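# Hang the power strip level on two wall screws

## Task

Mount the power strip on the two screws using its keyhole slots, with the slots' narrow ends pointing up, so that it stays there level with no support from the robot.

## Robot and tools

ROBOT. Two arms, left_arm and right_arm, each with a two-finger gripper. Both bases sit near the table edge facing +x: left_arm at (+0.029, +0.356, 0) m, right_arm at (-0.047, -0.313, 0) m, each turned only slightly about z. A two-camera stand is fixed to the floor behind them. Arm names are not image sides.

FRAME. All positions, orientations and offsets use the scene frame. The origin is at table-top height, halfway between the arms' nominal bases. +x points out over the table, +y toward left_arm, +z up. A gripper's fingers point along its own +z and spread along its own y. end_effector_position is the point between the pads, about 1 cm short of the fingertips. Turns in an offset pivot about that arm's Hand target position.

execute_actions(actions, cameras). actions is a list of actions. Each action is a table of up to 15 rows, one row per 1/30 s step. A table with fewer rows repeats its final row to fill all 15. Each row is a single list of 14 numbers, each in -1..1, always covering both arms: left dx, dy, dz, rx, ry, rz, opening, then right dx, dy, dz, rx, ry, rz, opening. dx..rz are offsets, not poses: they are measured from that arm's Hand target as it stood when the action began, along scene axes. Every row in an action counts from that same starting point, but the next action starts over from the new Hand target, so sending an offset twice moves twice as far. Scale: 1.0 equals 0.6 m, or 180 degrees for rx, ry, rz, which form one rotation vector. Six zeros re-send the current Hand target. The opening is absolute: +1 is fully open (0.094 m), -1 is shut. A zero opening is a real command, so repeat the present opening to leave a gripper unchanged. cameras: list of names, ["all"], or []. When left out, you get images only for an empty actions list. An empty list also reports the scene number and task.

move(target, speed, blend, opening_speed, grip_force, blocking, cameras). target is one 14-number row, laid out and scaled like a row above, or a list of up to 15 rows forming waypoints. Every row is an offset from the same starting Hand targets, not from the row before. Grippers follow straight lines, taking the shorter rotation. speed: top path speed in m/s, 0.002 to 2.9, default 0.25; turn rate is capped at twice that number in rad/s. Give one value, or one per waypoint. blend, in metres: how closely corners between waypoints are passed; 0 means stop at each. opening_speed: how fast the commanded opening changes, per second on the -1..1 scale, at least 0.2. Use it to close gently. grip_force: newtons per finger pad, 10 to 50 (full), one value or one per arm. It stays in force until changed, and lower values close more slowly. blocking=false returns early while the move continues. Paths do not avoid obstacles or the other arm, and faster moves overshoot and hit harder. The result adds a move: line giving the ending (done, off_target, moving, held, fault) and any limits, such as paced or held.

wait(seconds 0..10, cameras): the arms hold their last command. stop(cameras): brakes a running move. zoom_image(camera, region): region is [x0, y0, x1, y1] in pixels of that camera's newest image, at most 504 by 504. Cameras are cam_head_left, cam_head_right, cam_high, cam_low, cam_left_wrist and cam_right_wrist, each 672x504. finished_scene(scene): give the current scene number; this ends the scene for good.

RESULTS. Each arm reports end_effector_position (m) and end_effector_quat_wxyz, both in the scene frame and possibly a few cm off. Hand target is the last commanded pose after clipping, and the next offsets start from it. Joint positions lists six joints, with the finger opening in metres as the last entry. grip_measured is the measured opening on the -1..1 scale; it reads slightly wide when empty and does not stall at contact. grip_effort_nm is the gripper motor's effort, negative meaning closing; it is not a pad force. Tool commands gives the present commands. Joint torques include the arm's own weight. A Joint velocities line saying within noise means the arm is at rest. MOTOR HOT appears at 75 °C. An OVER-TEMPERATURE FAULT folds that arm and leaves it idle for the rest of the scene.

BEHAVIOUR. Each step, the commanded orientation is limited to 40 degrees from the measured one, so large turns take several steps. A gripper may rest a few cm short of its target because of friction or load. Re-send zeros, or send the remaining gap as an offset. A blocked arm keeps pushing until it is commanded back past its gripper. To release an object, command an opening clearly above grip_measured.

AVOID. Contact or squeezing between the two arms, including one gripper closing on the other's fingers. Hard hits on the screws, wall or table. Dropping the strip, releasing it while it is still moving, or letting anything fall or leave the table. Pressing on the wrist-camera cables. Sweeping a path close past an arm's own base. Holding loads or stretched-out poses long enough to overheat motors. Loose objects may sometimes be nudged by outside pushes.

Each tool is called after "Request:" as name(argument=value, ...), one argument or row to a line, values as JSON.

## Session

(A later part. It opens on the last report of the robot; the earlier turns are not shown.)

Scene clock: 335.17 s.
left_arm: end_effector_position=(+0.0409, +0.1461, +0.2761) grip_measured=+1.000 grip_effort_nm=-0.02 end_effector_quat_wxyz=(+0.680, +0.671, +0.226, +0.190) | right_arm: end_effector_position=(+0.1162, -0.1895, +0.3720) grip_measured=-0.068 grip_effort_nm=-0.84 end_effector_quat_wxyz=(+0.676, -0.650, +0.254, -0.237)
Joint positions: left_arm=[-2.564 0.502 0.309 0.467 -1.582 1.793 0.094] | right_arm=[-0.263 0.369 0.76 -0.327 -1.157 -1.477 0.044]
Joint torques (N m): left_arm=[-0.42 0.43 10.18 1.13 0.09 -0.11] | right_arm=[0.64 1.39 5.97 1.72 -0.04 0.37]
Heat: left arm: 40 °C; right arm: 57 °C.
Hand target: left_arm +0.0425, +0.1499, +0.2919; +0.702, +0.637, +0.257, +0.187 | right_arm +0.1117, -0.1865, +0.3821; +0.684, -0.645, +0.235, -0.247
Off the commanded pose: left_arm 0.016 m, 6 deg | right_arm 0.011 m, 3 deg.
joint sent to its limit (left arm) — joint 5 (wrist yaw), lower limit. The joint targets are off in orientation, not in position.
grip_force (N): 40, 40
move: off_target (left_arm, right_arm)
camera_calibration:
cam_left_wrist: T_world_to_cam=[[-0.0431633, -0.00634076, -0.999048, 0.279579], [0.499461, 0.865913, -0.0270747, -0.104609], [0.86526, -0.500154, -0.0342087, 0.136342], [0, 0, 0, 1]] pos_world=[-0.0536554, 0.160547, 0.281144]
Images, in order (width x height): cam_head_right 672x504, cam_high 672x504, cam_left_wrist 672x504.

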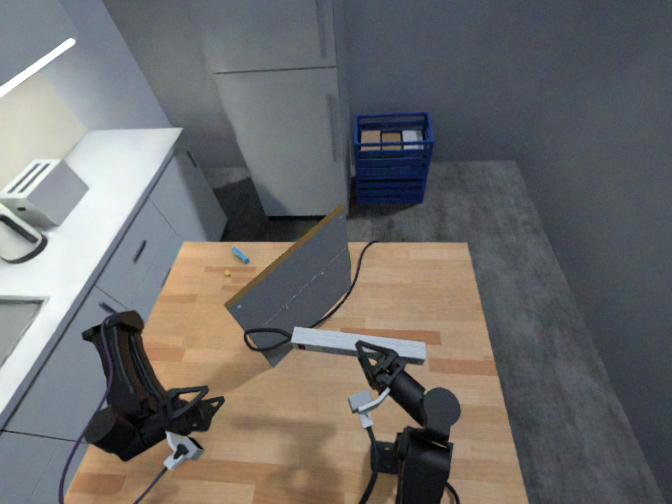

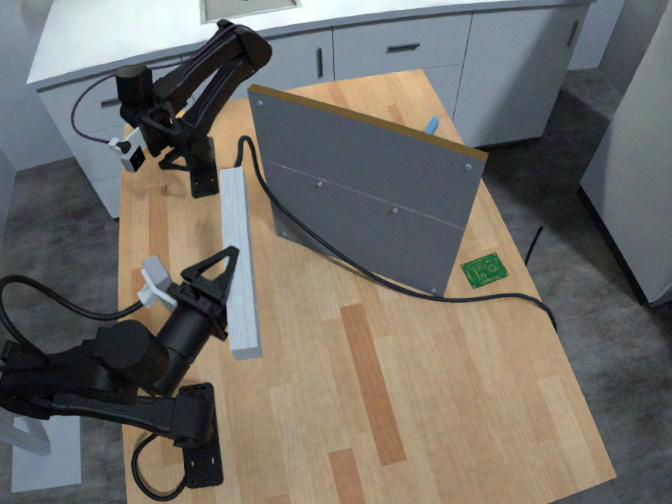

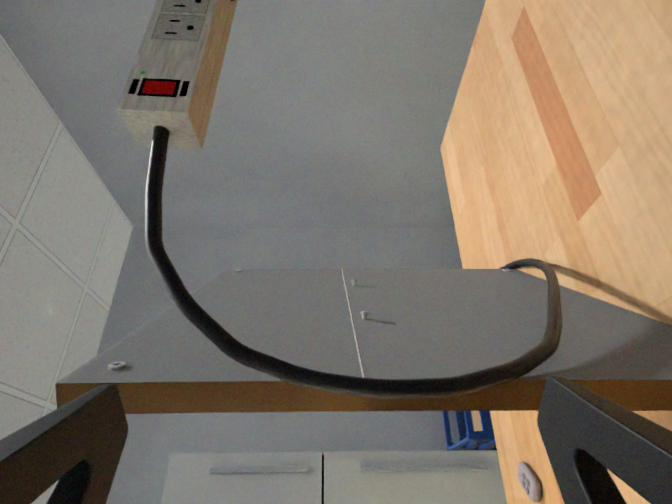

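Request:
move(
  target=[0,0,0,0,0,0,1,0.182,0.089,-0.05,0,0,0,-0.4],
  speed=0.1,
  cameras=["cam_high","cam_head_right","cam_left_wrist"],
)

Scene clock: 348.03 s.
left_arm: end_effector_position=(+0.0409, +0.1461, +0.2761) grip_measured=+1.000 grip_effort_nm=-0.02 end_effector_quat_wxyz=(+0.680, +0.671, +0.226, +0.190) | right_arm: end_effector_position=(+0.2165, -0.1324, +0.3312) grip_measured=-0.068 grip_effort_nm=-0.83 end_effector_quat_wxyz=(+0.664, -0.671, +0.247, -0.219)
Joint positions: left_arm=[-2.564 0.502 0.309 0.467 -1.582 1.793 0.094] | right_arm=[0.282 0.799 0.675 0.095 -0.651 -1.554 0.044]
Joint torques (N m): left_arm=[-0.38 0.36 10.18 1.13 0.1 -0.11] | right_arm=[0.76 -1.03 7.43 2.29 0.27 0.29]
Heat: left arm: 40 °C; right arm: 56 °C.
Hand target: left_arm +0.0425, +0.1499, +0.2919; +0.702, +0.637, +0.257, +0.187 | right_arm +0.2209, -0.1331, +0.3520; +0.684, -0.645, +0.235, -0.246
Off the commanded pose: left_arm 0.016 m, 6 deg | right_arm 0.021 m, 5 deg.
joint sent to its limit (left arm) — joint 5 (wrist yaw), lower limit. The joint targets are off in orientation, not in position.
grip_force (N): 40, 40
move: off_target (left_arm, right_arm)
camera_calibration:
cam_left_wrist: T_world_to_cam=[[-0.0431633, -0.00634076, -0.999048, 0.279579], [0.499461, 0.865913, -0.0270747, -0.104609], [0.86526, -0.500154, -0.0342087, 0.136342], [0, 0, 0, 1]] pos_world=[-0.0536554, 0.160547, 0.281144]
Images, in order (width x height): cam_head_right 672x504, cam_high 672x504, cam_left_wrist 672x504.

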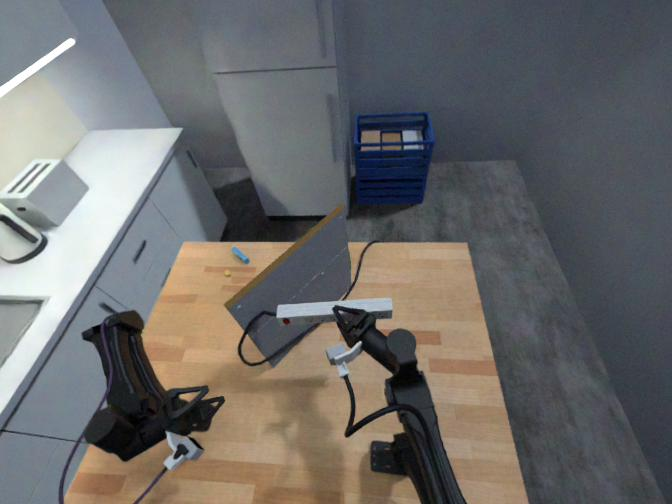

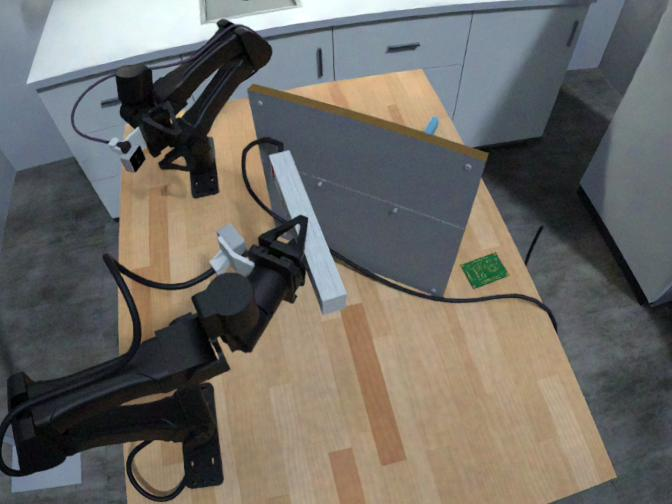

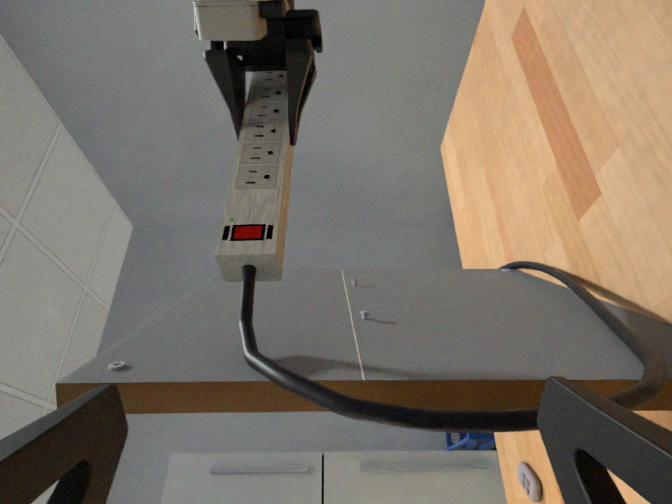

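Request:
move(
  target=[0,0,0,0,0,0,1,0.09,0.107,-0.11,0,0,0,-0.4],
  speed=0.08,
  cameras=["cam_high","cam_head_right","cam_left_wrist"],
)

Scene clock: 354.30 s.
left_arm: end_effector_position=(+0.0409, +0.1461, +0.2761) grip_measured=+1.000 grip_effort_nm=-0.02 end_effector_quat_wxyz=(+0.680, +0.671, +0.226, +0.190) | right_arm: end_effector_position=(+0.2648, -0.0643, +0.2573) grip_measured=-0.068 grip_effort_nm=-0.84 end_effector_quat_wxyz=(+0.656, -0.686, +0.234, -0.208)
Joint positions: left_arm=[-2.564 0.502 0.309 0.467 -1.582 1.793 0.094] | right_arm=[0.499 1.206 0.581 0.566 -0.469 -1.575 0.044]
Joint torques (N m): left_arm=[-0.36 0.36 10.15 1.13 0.1 -0.11] | right_arm=[0.2 -3.92 7.38 2.54 0.48 0.38]
Heat: left arm: 40 °C; right arm: 58 °C.
Hand target: left_arm +0.0425, +0.1499, +0.2919; +0.702, +0.637, +0.257, +0.187 | right_arm +0.2749, -0.0690, +0.2861; +0.684, -0.645, +0.235, -0.247
Off the commanded pose: left_arm 0.016 m, 6 deg | right_arm 0.031 m, 7 deg.
joint sent to its limit (left arm) — joint 5 (wrist yaw), lower limit. The joint targets are off in orientation, not in position.
grip_force (N): 40, 40
move: off_target (left_arm, right_arm)
camera_calibration:
cam_left_wrist: T_world_to_cam=[[-0.0431633, -0.00634076, -0.999048, 0.279579], [0.499461, 0.865913, -0.0270747, -0.104609], [0.86526, -0.500154, -0.0342087, 0.136342], [0, 0, 0, 1]] pos_world=[-0.0536554, 0.160547, 0.281144]
Images, in order (width x height): cam_head_right 672x504, cam_high 672x504, cam_left_wrist 672x504.

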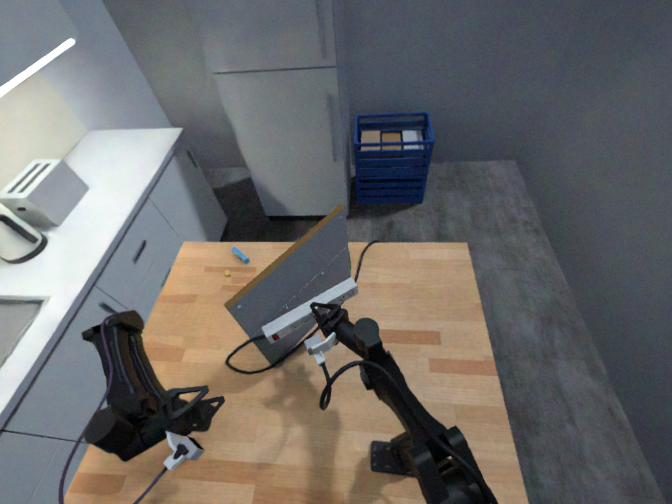

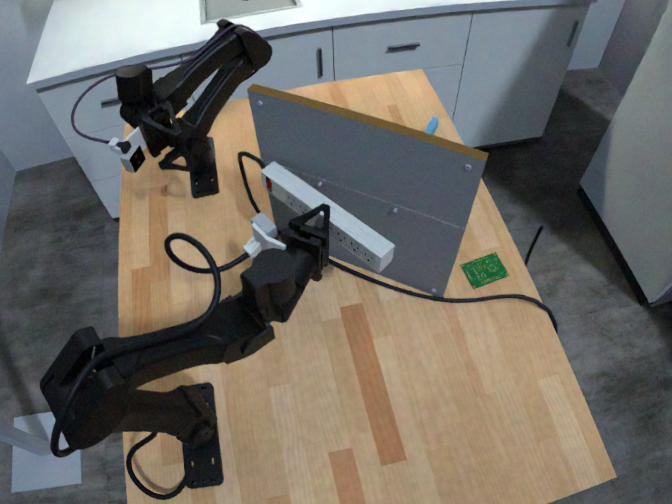

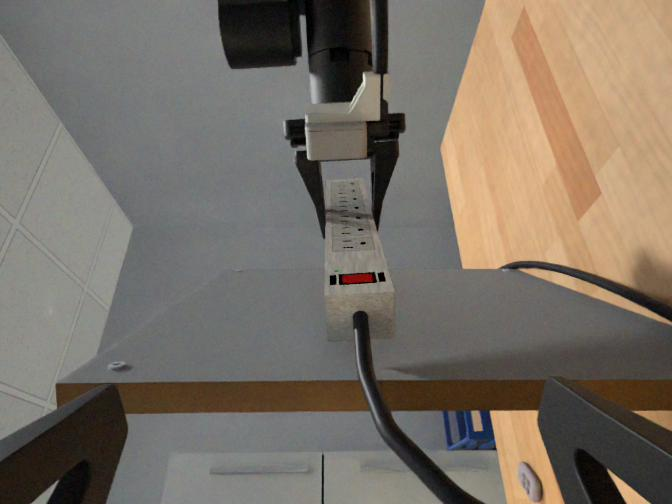

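Request:
zoom_image(
  camera="cam_high",
  region=[240, 130, 440, 290],
)

Request:
zoom_image(
  camera="cam_left_wrist",
  region=[270, 220, 430, 400],
)

Scaled by 2.520.

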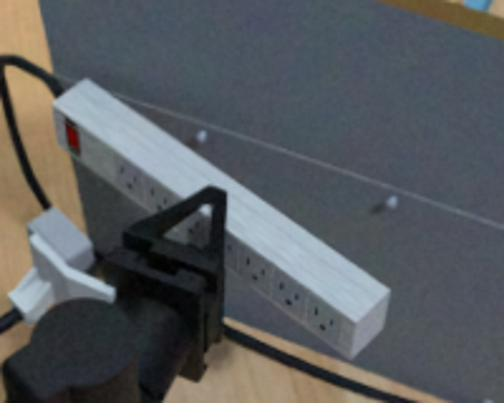

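Scaled by 2.800.

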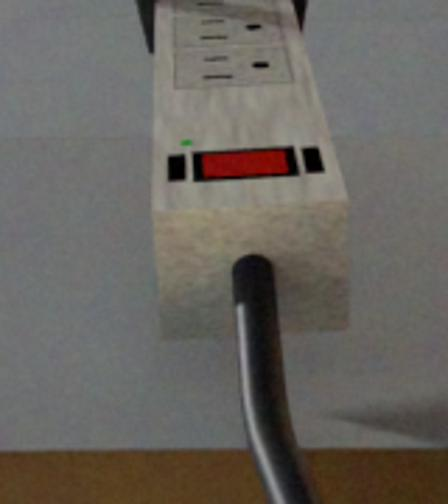

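Request:
execute_actions(
  actions=[],
  cameras=["cam_right_wrist"],
)

Scene clock: 376.17 s.
left_arm: end_effector_position=(+0.0409, +0.1461, +0.2761) grip_measured=+1.000 grip_effort_nm=-0.02 end_effector_quat_wxyz=(+0.680, +0.671, +0.226, +0.190) | right_arm: end_effector_position=(+0.2648, -0.0643, +0.2574) grip_measured=-0.068 grip_effort_nm=-0.84 end_effector_quat_wxyz=(+0.656, -0.686, +0.234, -0.208)
Joint positions: left_arm=[-2.564 0.502 0.309 0.467 -1.582 1.793 0.094] | right_arm=[0.499 1.206 0.581 0.567 -0.469 -1.575 0.044]
Joint velocities: within noise
Joint torques (N m): left_arm=[-0.38 0.39 10.19 1.12 0.1 -0.11] | right_arm=[0.13 -3.84 7.38 2.5 0.51 0.39]
Heat: left arm: 40 °C; right arm: 64 °C.
Hand target: left_arm +0.0425, +0.1499, +0.2919; +0.702, +0.637, +0.257, +0.187 | right_arm +0.2749, -0.0690, +0.2861; +0.684, -0.645, +0.235, -0.247
Tool commands: left_gripper/opening=+1.0 right_gripper/opening=-0.4
Off the commanded pose: left_arm 0.016 m, 6 deg | right_arm 0.031 m, 7 deg.
grip_force (N): 40, 40
camera_calibration:
cam_right_wrist: T_world_to_cam=[[0.00433784, 0.0231919, 0.999722, -0.260446], [0.470451, -0.882234, 0.018425, -0.146729], [0.882416, 0.47024, -0.0147376, -0.105186], [0, 0, 0, 1]] pos_world=[0.162977, -0.0739466, 0.261526]
Images, in order (width x height): cam_right_wrist 672x504.

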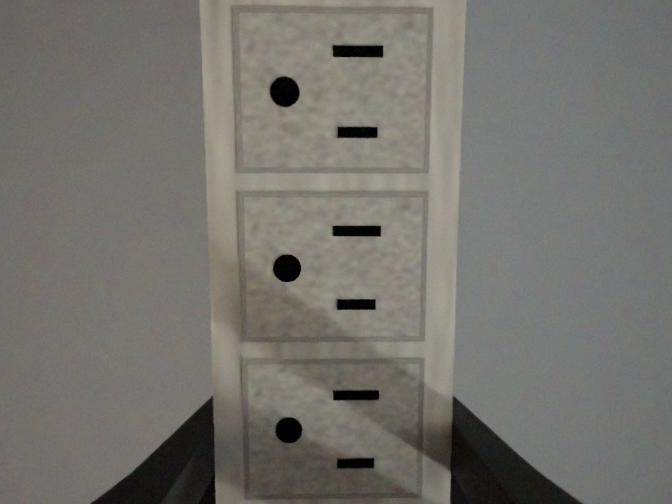

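Request:
move(
  target=[0,0,0,0,0,0,1,-0.02,-0.02,0,0,0,0.1,-0.4],
  speed=0.08,
  cameras=["cam_high","cam_left_wrist"],
)

Request:
zoom_image(
  camera="cam_high",
  region=[240, 130, 440, 290],
)

Request:
zoom_image(
  camera="cam_left_wrist",
  region=[270, 220, 430, 400],
)

Scene clock: 385.60 s.
left_arm: end_effector_position=(+0.0409, +0.1461, +0.2761) grip_measured=+1.000 grip_effort_nm=-0.02 end_effector_quat_wxyz=(+0.680, +0.671, +0.226, +0.190) | right_arm: end_effector_position=(+0.2604, -0.0849, +0.2484) grip_measured=-0.068 grip_effort_nm=-0.84 end_effector_quat_wxyz=(+0.686, -0.698, +0.166, -0.123)
Joint positions: left_arm=[-2.564 0.502 0.309 0.467 -1.582 1.793 0.094] | right_arm=[0.291 1.301 0.581 0.673 -0.901 -1.55 0.044]
Joint torques (N m): left_arm=[-0.35 0.38 10.19 1.13 0.1 -0.11] | right_arm=[-0.24 -4.25 11.32 2 -0.38 0.53]
Heat: left arm: 40 °C; right arm: 64 °C.
Hand target: left_arm +0.0425, +0.1499, +0.2919; +0.702, +0.637, +0.257, +0.187 | right_arm +0.2630, -0.0809, +0.2860; +0.714, -0.674, +0.131, -0.136
Off the commanded pose: left_arm 0.016 m, 6 deg | right_arm 0.038 m, 6 deg.
joint sent to its limit (left arm) — joint 5 (wrist yaw), lower limit. The joint targets are off in orientation, not in position.
grip_force (N): 40, 40
move: off_target (left_arm, right_arm)
camera_calibration:
cam_left_wrist: T_world_to_cam=[[-0.0431633, -0.00634076, -0.999048, 0.279579], [0.499461, 0.865913, -0.0270747, -0.104609], [0.86526, -0.500154, -0.0342087, 0.136342], [0, 0, 0, 1]] pos_world=[-0.0536554, 0.160547, 0.281144]
Images, in order (width x height): cam_high 672x504, cam_left_wrist 672x504.

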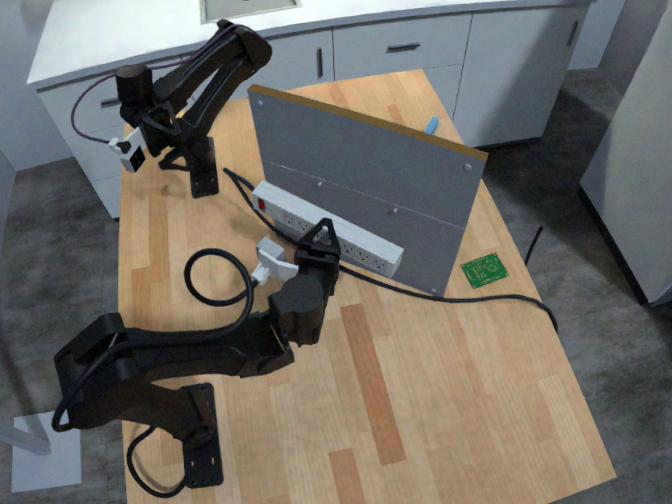

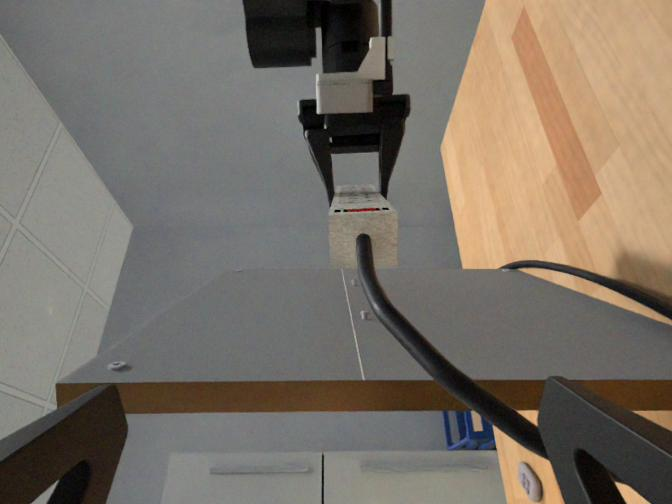

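Scaled by 2.520.

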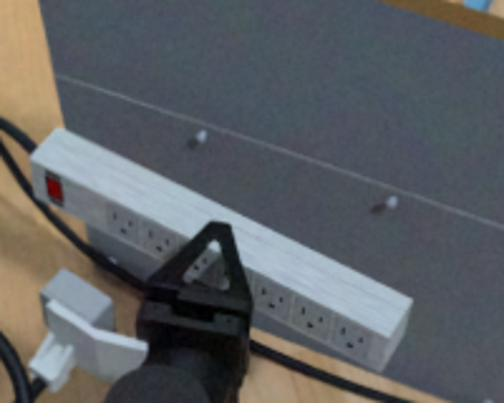

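Scaled by 2.800.

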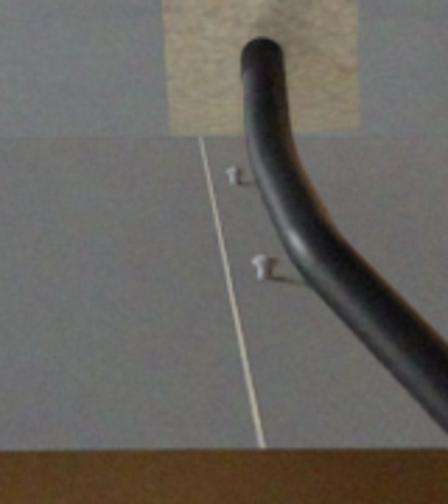

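Request:
move(
  target=[0,0,0,0,0,0,1,0.053,0.03,0.01,-0.018,-0.021,0,-0.4],
  speed=0.06,
  cameras=["cam_high","cam_left_wrist"],
)

Request:
zoom_image(
  camera="cam_high",
  region=[240, 130, 440, 290],
)

Request:
zoom_image(
  camera="cam_left_wrist",
  region=[270, 220, 430, 400],
)

Scene clock: 407.17 s.
left_arm: end_effector_position=(+0.0409, +0.1461, +0.2761) grip_measured=+1.000 grip_effort_nm=-0.02 end_effector_quat_wxyz=(+0.680, +0.671, +0.226, +0.190) | right_arm: end_effector_position=(+0.2906, -0.0696, +0.2565) grip_measured=-0.068 grip_effort_nm=-0.84 end_effector_quat_wxyz=(+0.678, -0.709, +0.134, -0.143)
Joint positions: left_arm=[-2.564 0.502 0.309 0.467 -1.582 1.793 0.094] | right_arm=[0.31 1.43 0.732 0.632 -0.898 -1.643 0.044]
Joint torques (N m): left_arm=[-0.39 0.44 10.19 1.13 0.1 -0.11] | right_arm=[0.75 -5.56 11.64 1.72 -0.11 0.34]
Heat: left arm: 40 °C; right arm: 60 °C.
Hand target: left_arm +0.0425, +0.1499, +0.2919; +0.702, +0.637, +0.257, +0.187 | right_arm +0.2948, -0.0629, +0.2919; +0.699, -0.689, +0.104, -0.162
Off the commanded pose: left_arm 0.016 m, 6 deg | right_arm 0.036 m, 5 deg.
joint sent to its limit (left arm) — joint 5 (wrist yaw), lower limit. The joint targets are off in orientation, not in position.
grip_force (N): 40, 40
move: off_target (left_arm, right_arm)
camera_calibration:
cam_left_wrist: T_world_to_cam=[[-0.0431633, -0.00634076, -0.999048, 0.279579], [0.499461, 0.865913, -0.0270747, -0.104609], [0.86526, -0.500154, -0.0342087, 0.136342], [0, 0, 0, 1]] pos_world=[-0.0536554, 0.160547, 0.281144]
Images, in order (width x height): cam_high 672x504, cam_left_wrist 672x504.

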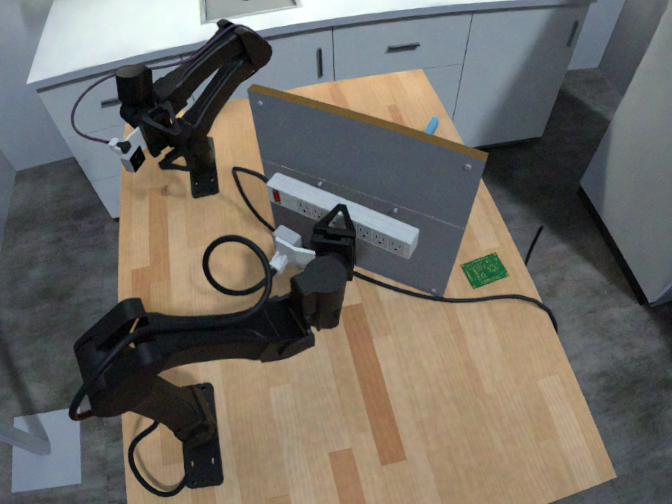

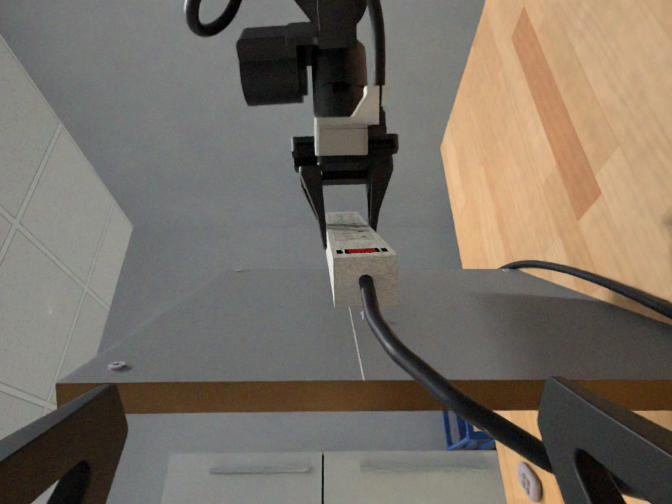

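Scaled by 2.520.

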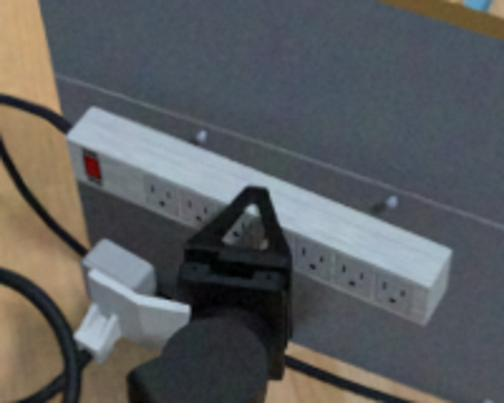

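Scaled by 2.800.

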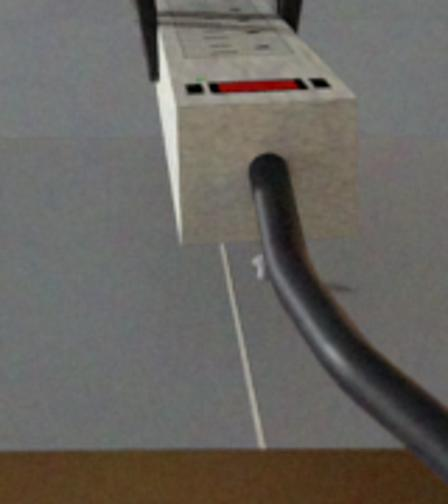

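Request:
move(
  target=[0,0,0,0,0,0,1,0.028,0.042,-0.002,0,0,0.014,-0.4],
  speed=0.05,
  cameras=["cam_high","cam_left_wrist"],
)

Request:
zoom_image(
  camera="cam_high",
  region=[240, 130, 440, 290],
)

Request:
zoom_image(
  camera="cam_left_wrist",
  region=[270, 220, 430, 400],
)

Scene clock: 418.27 s.
left_arm: end_effector_position=(+0.0409, +0.1461, +0.2761) grip_measured=+1.000 grip_effort_nm=-0.02 end_effector_quat_wxyz=(+0.680, +0.671, +0.226, +0.190) | right_arm: end_effector_position=(+0.3069, -0.0453, +0.2522) grip_measured=-0.068 grip_effort_nm=-0.84 end_effector_quat_wxyz=(+0.677, -0.715, +0.123, -0.123)
Joint positions: left_arm=[-2.564 0.502 0.309 0.467 -1.582 1.793 0.094] | right_arm=[0.356 1.547 0.833 0.631 -0.895 -1.645 0.044]
Joint torques (N m): left_arm=[-0.39 0.4 10.15 1.13 0.1 -0.11] | right_arm=[0.68 -6.31 11.73 1.91 -0.15 0.32]
Heat: left arm: 40 °C; right arm: 59 °C.
Hand target: left_arm +0.0425, +0.1499, +0.2919; +0.702, +0.637, +0.257, +0.187 | right_arm +0.3116, -0.0378, +0.2908; +0.702, -0.691, +0.089, -0.147
Off the commanded pose: left_arm 0.016 m, 6 deg | right_arm 0.040 m, 6 deg.
joint sent to its limit (left arm) — joint 5 (wrist yaw), lower limit. The joint targets are off in orientation, not in position.
grip_force (N): 40, 40
move: off_target (left_arm, right_arm)
camera_calibration:
cam_left_wrist: T_world_to_cam=[[-0.0431633, -0.00634076, -0.999048, 0.279579], [0.499461, 0.865913, -0.0270747, -0.104609], [0.86526, -0.500154, -0.0342087, 0.136342], [0, 0, 0, 1]] pos_world=[-0.0536554, 0.160547, 0.281144]
Images, in order (width x height): cam_high 672x504, cam_left_wrist 672x504.

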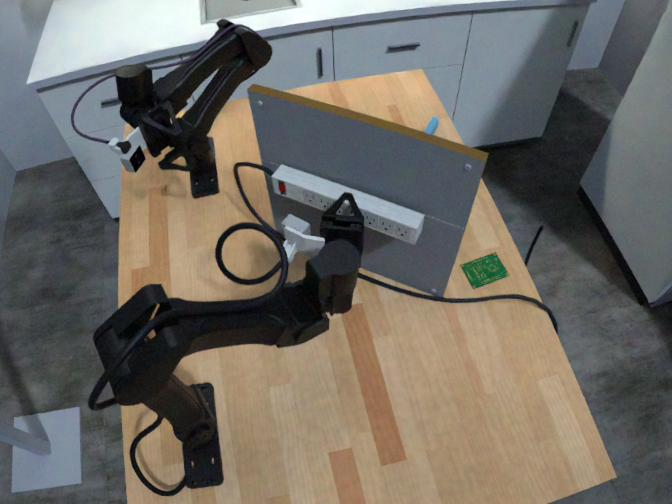

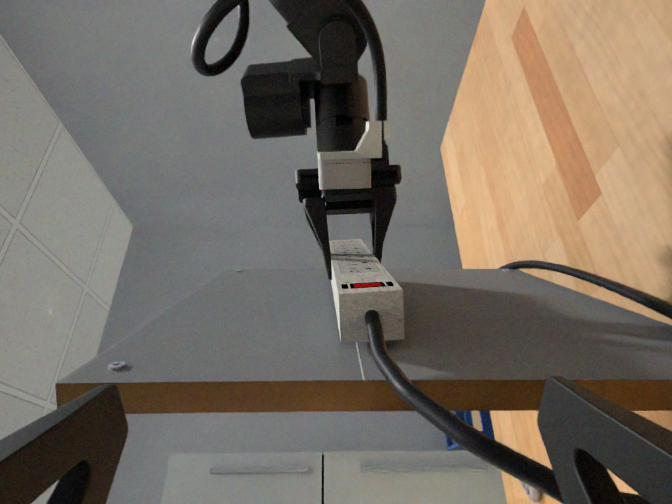

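Scaled by 2.520.

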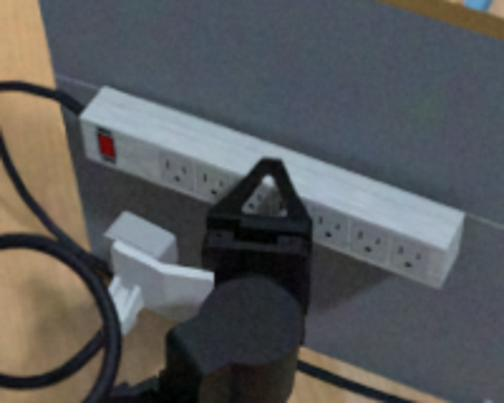

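Scaled by 2.800.

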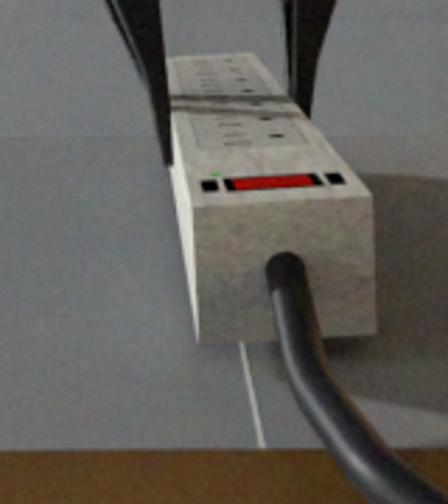

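Request:
move(
  target=[0,0,0,0,0,0,1,0.0107,0.0128,0,0,0,0,-0.4],
  speed=0.03,
  cameras=["cam_high","cam_left_wrist"],
)

Request:
zoom_image(
  camera="cam_high",
  region=[240, 130, 440, 290],
)

Request:
zoom_image(
  camera="cam_left_wrist",
  region=[270, 220, 430, 400],
)

Scene clock: 433.07 s.
left_arm: end_effector_position=(+0.0409, +0.1461, +0.2761) grip_measured=+1.000 grip_effort_nm=-0.02 end_effector_quat_wxyz=(+0.680, +0.671, +0.226, +0.190) | right_arm: end_effector_position=(+0.3086, -0.0408, +0.2522) grip_measured=-0.068 grip_effort_nm=-0.84 end_effector_quat_wxyz=(+0.678, -0.716, +0.117, -0.118)
Joint positions: left_arm=[-2.564 0.502 0.309 0.467 -1.582 1.793 0.094] | right_arm=[0.362 1.568 0.853 0.631 -0.906 -1.647 0.044]
Joint torques (N m): left_arm=[-0.39 0.4 10.17 1.12 0.1 -0.11] | right_arm=[1.76 -6.09 12.41 1.93 0.1 0.36]
Heat: left arm: 40 °C; right arm: 59 °C.
Hand target: left_arm +0.0425, +0.1499, +0.2919; +0.702, +0.637, +0.257, +0.187 | right_arm +0.3180, -0.0300, +0.2908; +0.702, -0.691, +0.089, -0.147
Off the commanded pose: left_arm 0.016 m, 6 deg | right_arm 0.041 m, 6 deg.
joint sent to its limit (left arm) — joint 5 (wrist yaw), lower limit. The joint targets are off in orientation, not in position.
grip_force (N): 40, 40
move: off_target (left_arm, right_arm)
camera_calibration:
cam_left_wrist: T_world_to_cam=[[-0.0431633, -0.00634076, -0.999048, 0.279579], [0.499461, 0.865913, -0.0270747, -0.104609], [0.86526, -0.500154, -0.0342087, 0.136342], [0, 0, 0, 1]] pos_world=[-0.0536554, 0.160547, 0.281144]
Images, in order (width x height): cam_high 672x504, cam_left_wrist 672x504.

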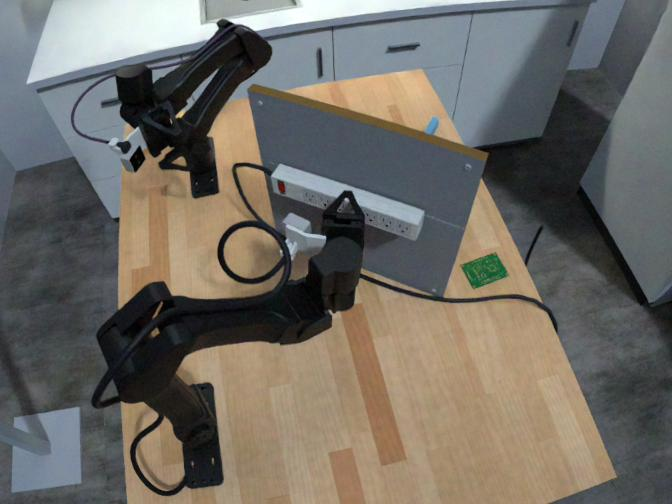

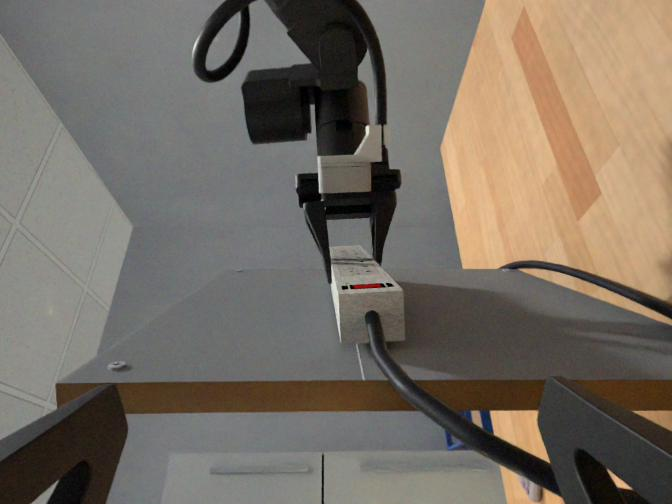

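Scaled by 2.520.

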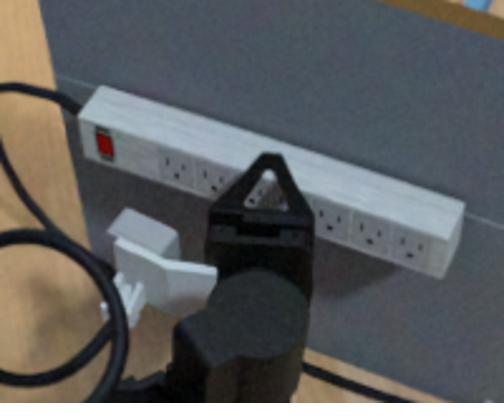

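Scaled by 2.800.

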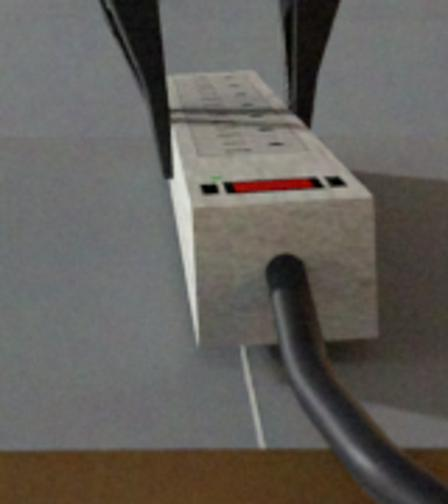

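Request:
move(
  target=[
    [0,0,0,0,0,0,1,-0.016,-0.019,0,0,0,0,-0.4],
    [0,0,0,0,0,0,1,0.004,-0.036,0,0,0,0,-0.4],
    [0,0,0,0,0,0,1,0.0165,-0.021,0,0,0,0,-0.4],
  ],
  speed=0.04,
  cameras=["cam_high","cam_left_wrist"],
)

Request:
zoom_image(
  camera="cam_high",
  region=[240, 130, 440, 290],
)

Request:
zoom_image(
  camera="cam_left_wrist",
  region=[270, 220, 430, 400],
)

Scene clock: 448.63 s.
left_arm: end_effector_position=(+0.0409, +0.1461, +0.2761) grip_measured=+1.000 grip_effort_nm=-0.02 end_effector_quat_wxyz=(+0.680, +0.671, +0.226, +0.190) | right_arm: end_effector_position=(+0.3206, -0.0520, +0.2532) grip_measured=-0.068 grip_effort_nm=-0.84 end_effector_quat_wxyz=(+0.679, -0.714, +0.118, -0.122)
Joint positions: left_arm=[-2.564 0.502 0.309 0.467 -1.582 1.793 0.094] | right_arm=[0.32 1.594 0.881 0.631 -0.941 -1.65 0.044]
Joint velocities: left_arm=[within noise] | right_arm=[-0.012 0.007 0.007 0.154 -0.066 -0.037 -0.001]
Joint torques (N m): left_arm=[-0.39 0.43 10.14 1.13 0.11 -0.11] | right_arm=[1.39 -6.3 11.9 1.88 0.04 0.43]
Heat: left arm: 41 °C; right arm: 59 °C.
Hand target: left_arm +0.0425, +0.1499, +0.2919; +0.702, +0.637, +0.257, +0.187 | right_arm +0.3279, -0.0427, +0.2907; +0.702, -0.691, +0.089, -0.147
Off the commanded pose: left_arm 0.016 m, 6 deg | right_arm 0.039 m, 6 deg.
joint sent to its limit (left arm) — joint 5 (wrist yaw), lower limit. The joint targets are off in orientation, not in position.
grip_force (N): 40, 40
move: off_target (left_arm, right_arm)
camera_calibration:
cam_left_wrist: T_world_to_cam=[[-0.0431633, -0.00634076, -0.999048, 0.279579], [0.499461, 0.865913, -0.0270747, -0.104609], [0.86526, -0.500154, -0.0342087, 0.136342], [0, 0, 0, 1]] pos_world=[-0.0536554, 0.160547, 0.281144]
Images, in order (width x height): cam_high 672x504, cam_left_wrist 672x504.

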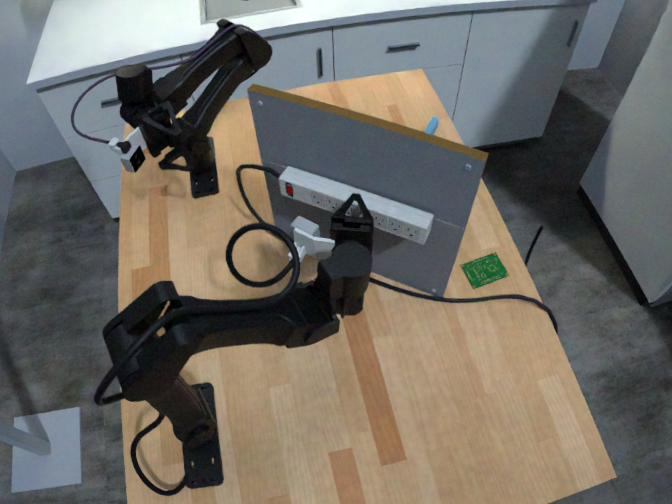

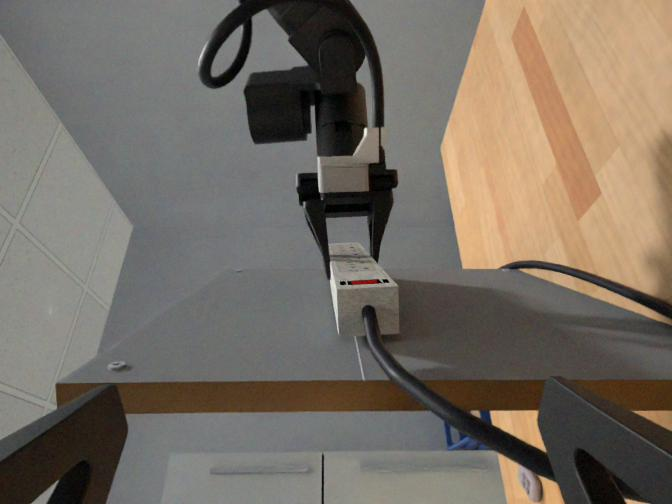

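Scaled by 2.520.

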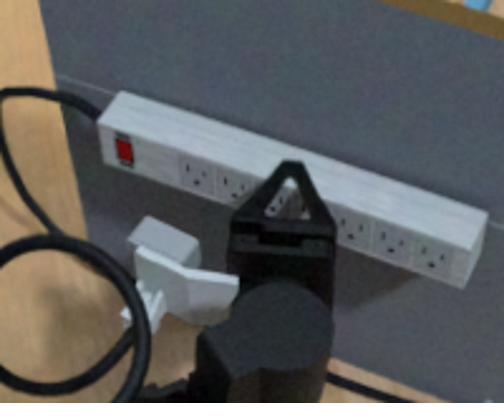

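Scaled by 2.800.

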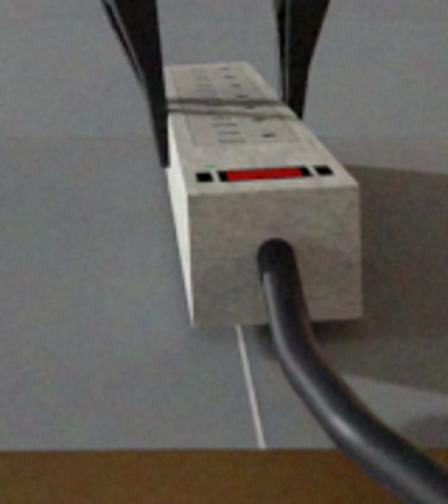

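Request:
move(
  target=[0,0,0,0,0,0,1,0.006,0.0075,0.02,0,0,0,-0.4],
  speed=0.03,
  cameras=[],
)

Request:
move(
  target=[0,0,0,0,0,0,1,0,0,0.012,0,0,0,-0.4],
  speed=0.03,
  cameras=["cam_high","cam_left_wrist"],
)

Request:
zoom_image(
  camera="cam_high",
  region=[240, 130, 440, 290],
)

Request:
zoom_image(
  camera="cam_left_wrist",
  region=[270, 220, 430, 400],
)

Scene clock: 475.50 s.
left_arm: end_effector_position=(+0.0409, +0.1461, +0.2761) grip_measured=+1.000 grip_effort_nm=-0.02 end_effector_quat_wxyz=(+0.680, +0.671, +0.226, +0.190) | right_arm: end_effector_position=(+0.3202, -0.0491, +0.2560) grip_measured=-0.068 grip_effort_nm=-0.84 end_effector_quat_wxyz=(+0.677, -0.718, +0.117, -0.113)
Joint positions: left_arm=[-2.564 0.502 0.309 0.467 -1.582 1.793 0.094] | right_arm=[0.324 1.594 0.906 0.587 -0.951 -1.656 0.044]
Joint torques (N m): left_arm=[-0.42 0.39 10.15 1.12 0.1 -0.11] | right_arm=[1.92 -6.78 13.44 1.87 0.22 0.53]
Heat: left arm: 41 °C; right arm: 59 °C.
Hand target: left_arm +0.0425, +0.1499, +0.2919; +0.702, +0.637, +0.257, +0.187 | right_arm +0.3315, -0.0382, +0.3028; +0.702, -0.691, +0.089, -0.147
Off the commanded pose: left_arm 0.016 m, 6 deg | right_arm 0.049 m, 7 deg.
joint sent to its limit (left arm) — joint 5 (wrist yaw), lower limit. The joint targets are off in orientation, not in position.
grip_force (N): 40, 40
move: off_target (left_arm, right_arm)
No camera images: "cameras" was empty.

Scene clock: 476.33 s.
left_arm: end_effector_position=(+0.0409, +0.1461, +0.2761) grip_measured=+1.000 grip_effort_nm=-0.02 end_effector_quat_wxyz=(+0.680, +0.671, +0.226, +0.190) | right_arm: end_effector_position=(+0.3204, -0.0490, +0.2566) grip_measured=-0.068 grip_effort_nm=-0.84 end_effector_quat_wxyz=(+0.675, -0.720, +0.119, -0.106)
Joint positions: left_arm=[-2.564 0.502 0.309 0.467 -1.582 1.793 0.094] | right_arm=[0.322 1.594 0.92 0.559 -0.96 -1.658 0.044]
Joint torques (N m): left_arm=[-0.4 0.35 10.14 1.13 0.1 -0.11] | right_arm=[1.81 -7.97 13.75 1.83 0.21 0.55]
Heat: left arm: 41 °C; right arm: 59 °C.
Hand target: left_arm +0.0425, +0.1499, +0.2919; +0.702, +0.637, +0.257, +0.187 | right_arm +0.3315, -0.0381, +0.3100; +0.702, -0.691, +0.089, -0.147
Off the commanded pose: left_arm 0.016 m, 6 deg | right_arm 0.056 m, 7 deg.
joint sent to its limit (left arm) — joint 5 (wrist yaw), lower limit. The joint targets are off in orientation, not in position.
grip_force (N): 40, 40
move: off_target (left_arm, right_arm)
camera_calibration:
cam_left_wrist: T_world_to_cam=[[-0.0431633, -0.00634076, -0.999048, 0.279579], [0.499461, 0.865913, -0.0270747, -0.104609], [0.86526, -0.500154, -0.0342087, 0.136342], [0, 0, 0, 1]] pos_world=[-0.0536554, 0.160547, 0.281144]
Images, in order (width x height): cam_high 672x504, cam_left_wrist 672x504.

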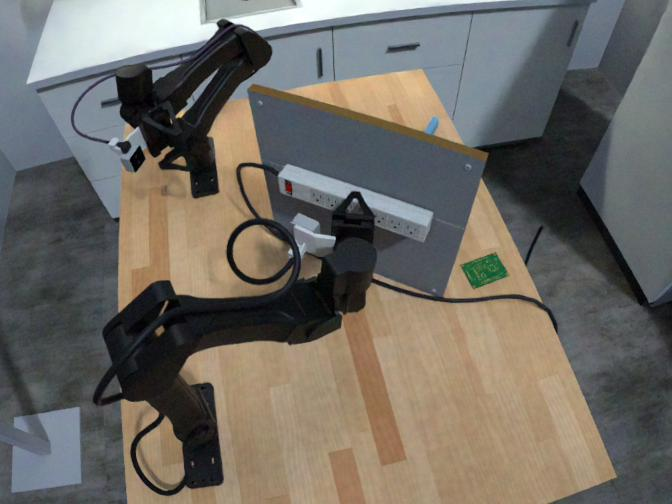

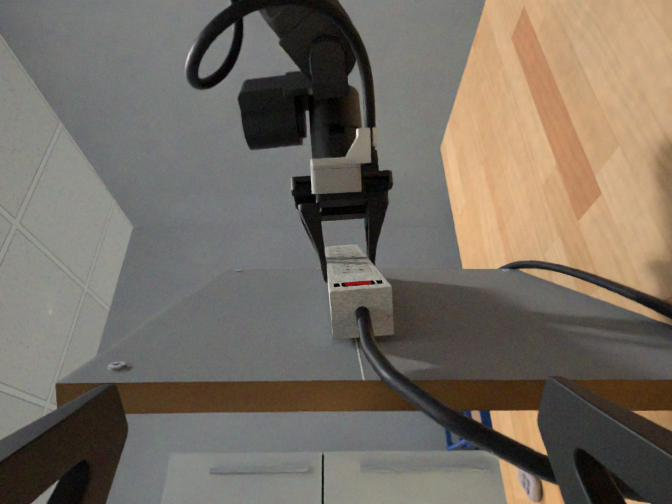

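Scaled by 2.520.

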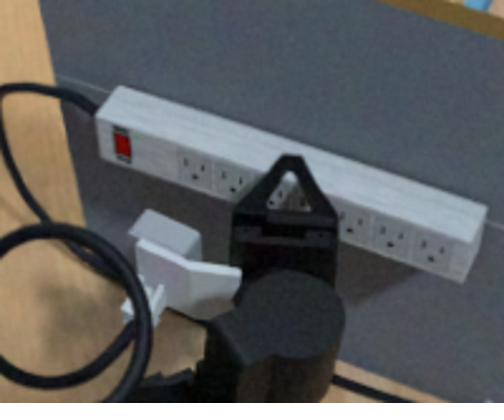

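Scaled by 2.800.

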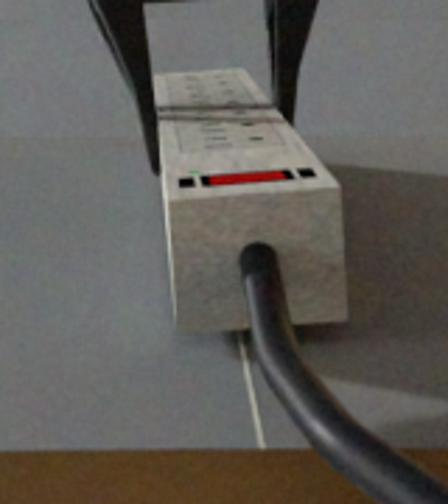

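Request:
move(
  target=[0,0,0,0,0,0,1,0.004,0.005,0.012,0,0,0,-0.4],
  speed=0.03,
  cameras=[],
)

Request:
move(
  target=[0,0,0,0,0,0,1,0,0,0.012,0,0,0,-0.4],
  speed=0.03,
  cameras=["cam_high","cam_left_wrist"],
)

Request:
zoom_image(
  camera="cam_high",
  region=[240, 130, 440, 290],
)

Request:
zoom_image(
  camera="cam_left_wrist",
  region=[270, 220, 430, 400],
)

Scene clock: 496.00 s.
left_arm: end_effector_position=(+0.0409, +0.1461, +0.2761) grip_measured=+1.000 grip_effort_nm=-0.02 end_effector_quat_wxyz=(+0.680, +0.671, +0.226, +0.190) | right_arm: end_effector_position=(+0.3205, -0.0487, +0.2571) grip_measured=-0.068 grip_effort_nm=-0.84 end_effector_quat_wxyz=(+0.672, -0.724, +0.120, -0.100)
Joint positions: left_arm=[-2.564 0.502 0.309 0.467 -1.582 1.793 0.094] | right_arm=[0.32 1.593 0.937 0.518 -0.968 -1.668 0.044]
Joint torques (N m): left_arm=[-0.38 0.42 10.19 1.14 0.09 -0.11] | right_arm=[2.47 -8.14 14.67 1.98 0.32 0.7]
Heat: left arm: 41 °C; right arm: 57 °C.
Hand target: left_arm +0.0425, +0.1499, +0.2919; +0.702, +0.637, +0.257, +0.187 | right_arm +0.3338, -0.0352, +0.3171; +0.702, -0.691, +0.089, -0.147
Off the commanded pose: left_arm 0.016 m, 6 deg | right_arm 0.063 m, 8 deg.
joint sent to its limit (left arm) — joint 5 (wrist yaw), lower limit. The joint targets are off in orientation, not in position.
grip_force (N): 40, 40
move: off_target (left_arm, right_arm)
No camera images: "cameras" was empty.

Scene clock: 496.97 s.
left_arm: end_effector_position=(+0.0409, +0.1461, +0.2761) grip_measured=+1.000 grip_effort_nm=-0.02 end_effector_quat_wxyz=(+0.680, +0.671, +0.226, +0.190) | right_arm: end_effector_position=(+0.3207, -0.0488, +0.2577) grip_measured=-0.068 grip_effort_nm=-0.84 end_effector_quat_wxyz=(-0.667, +0.728, -0.122, +0.096)
Joint positions: left_arm=[-2.564 0.502 0.309 0.467 -1.582 1.793 0.094] | right_arm=[0.32 1.588 0.953 0.475 -0.969 -1.681 0.044]
Joint torques (N m): left_arm=[-0.39 0.42 10.17 1.13 0.09 -0.11] | right_arm=[2.35 -8.84 14.76 2.12 0.29 0.76]
Heat: left arm: 41 °C; right arm: 57 °C.
Hand target: left_arm +0.0425, +0.1499, +0.2919; +0.702, +0.637, +0.257, +0.187 | right_arm +0.3339, -0.0352, +0.3244; -0.702, +0.691, -0.089, +0.147
Off the commanded pose: left_arm 0.016 m, 6 deg | right_arm 0.069 m, 9 deg.
joint sent to its limit (left arm) — joint 5 (wrist yaw), lower limit. The joint targets are off in orientation, not in position.
grip_force (N): 40, 40
move: off_target (left_arm, right_arm)
camera_calibration:
cam_left_wrist: T_world_to_cam=[[-0.0431633, -0.00634076, -0.999048, 0.279579], [0.499461, 0.865913, -0.0270747, -0.104609], [0.86526, -0.500154, -0.0342087, 0.136342], [0, 0, 0, 1]] pos_world=[-0.0536554, 0.160547, 0.281144]
Images, in order (width x height): cam_high 672x504, cam_left_wrist 672x504.

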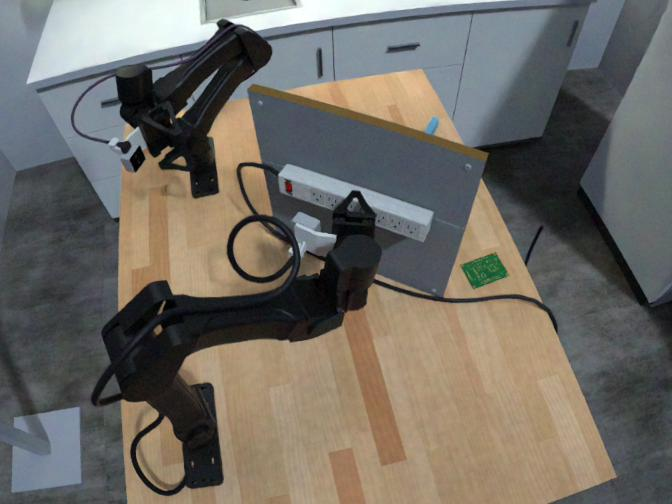

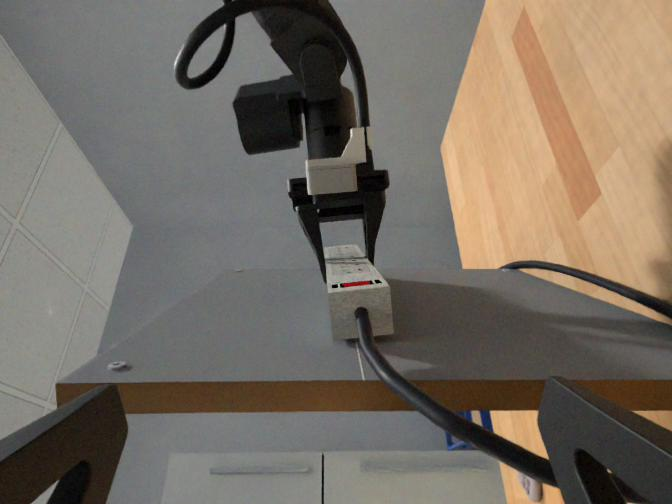

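Scaled by 2.520.

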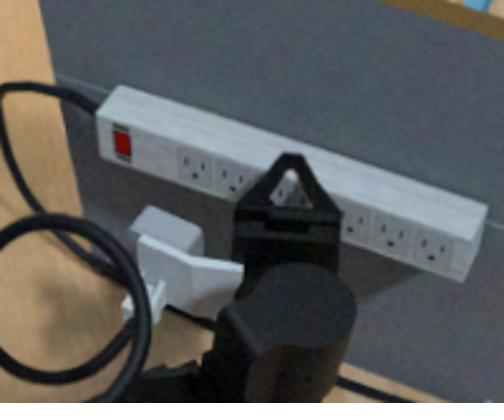

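Scaled by 2.800.

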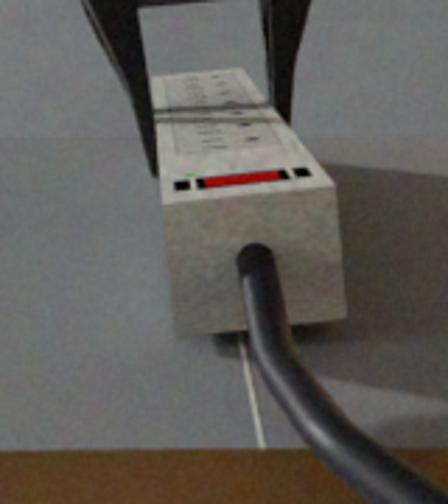

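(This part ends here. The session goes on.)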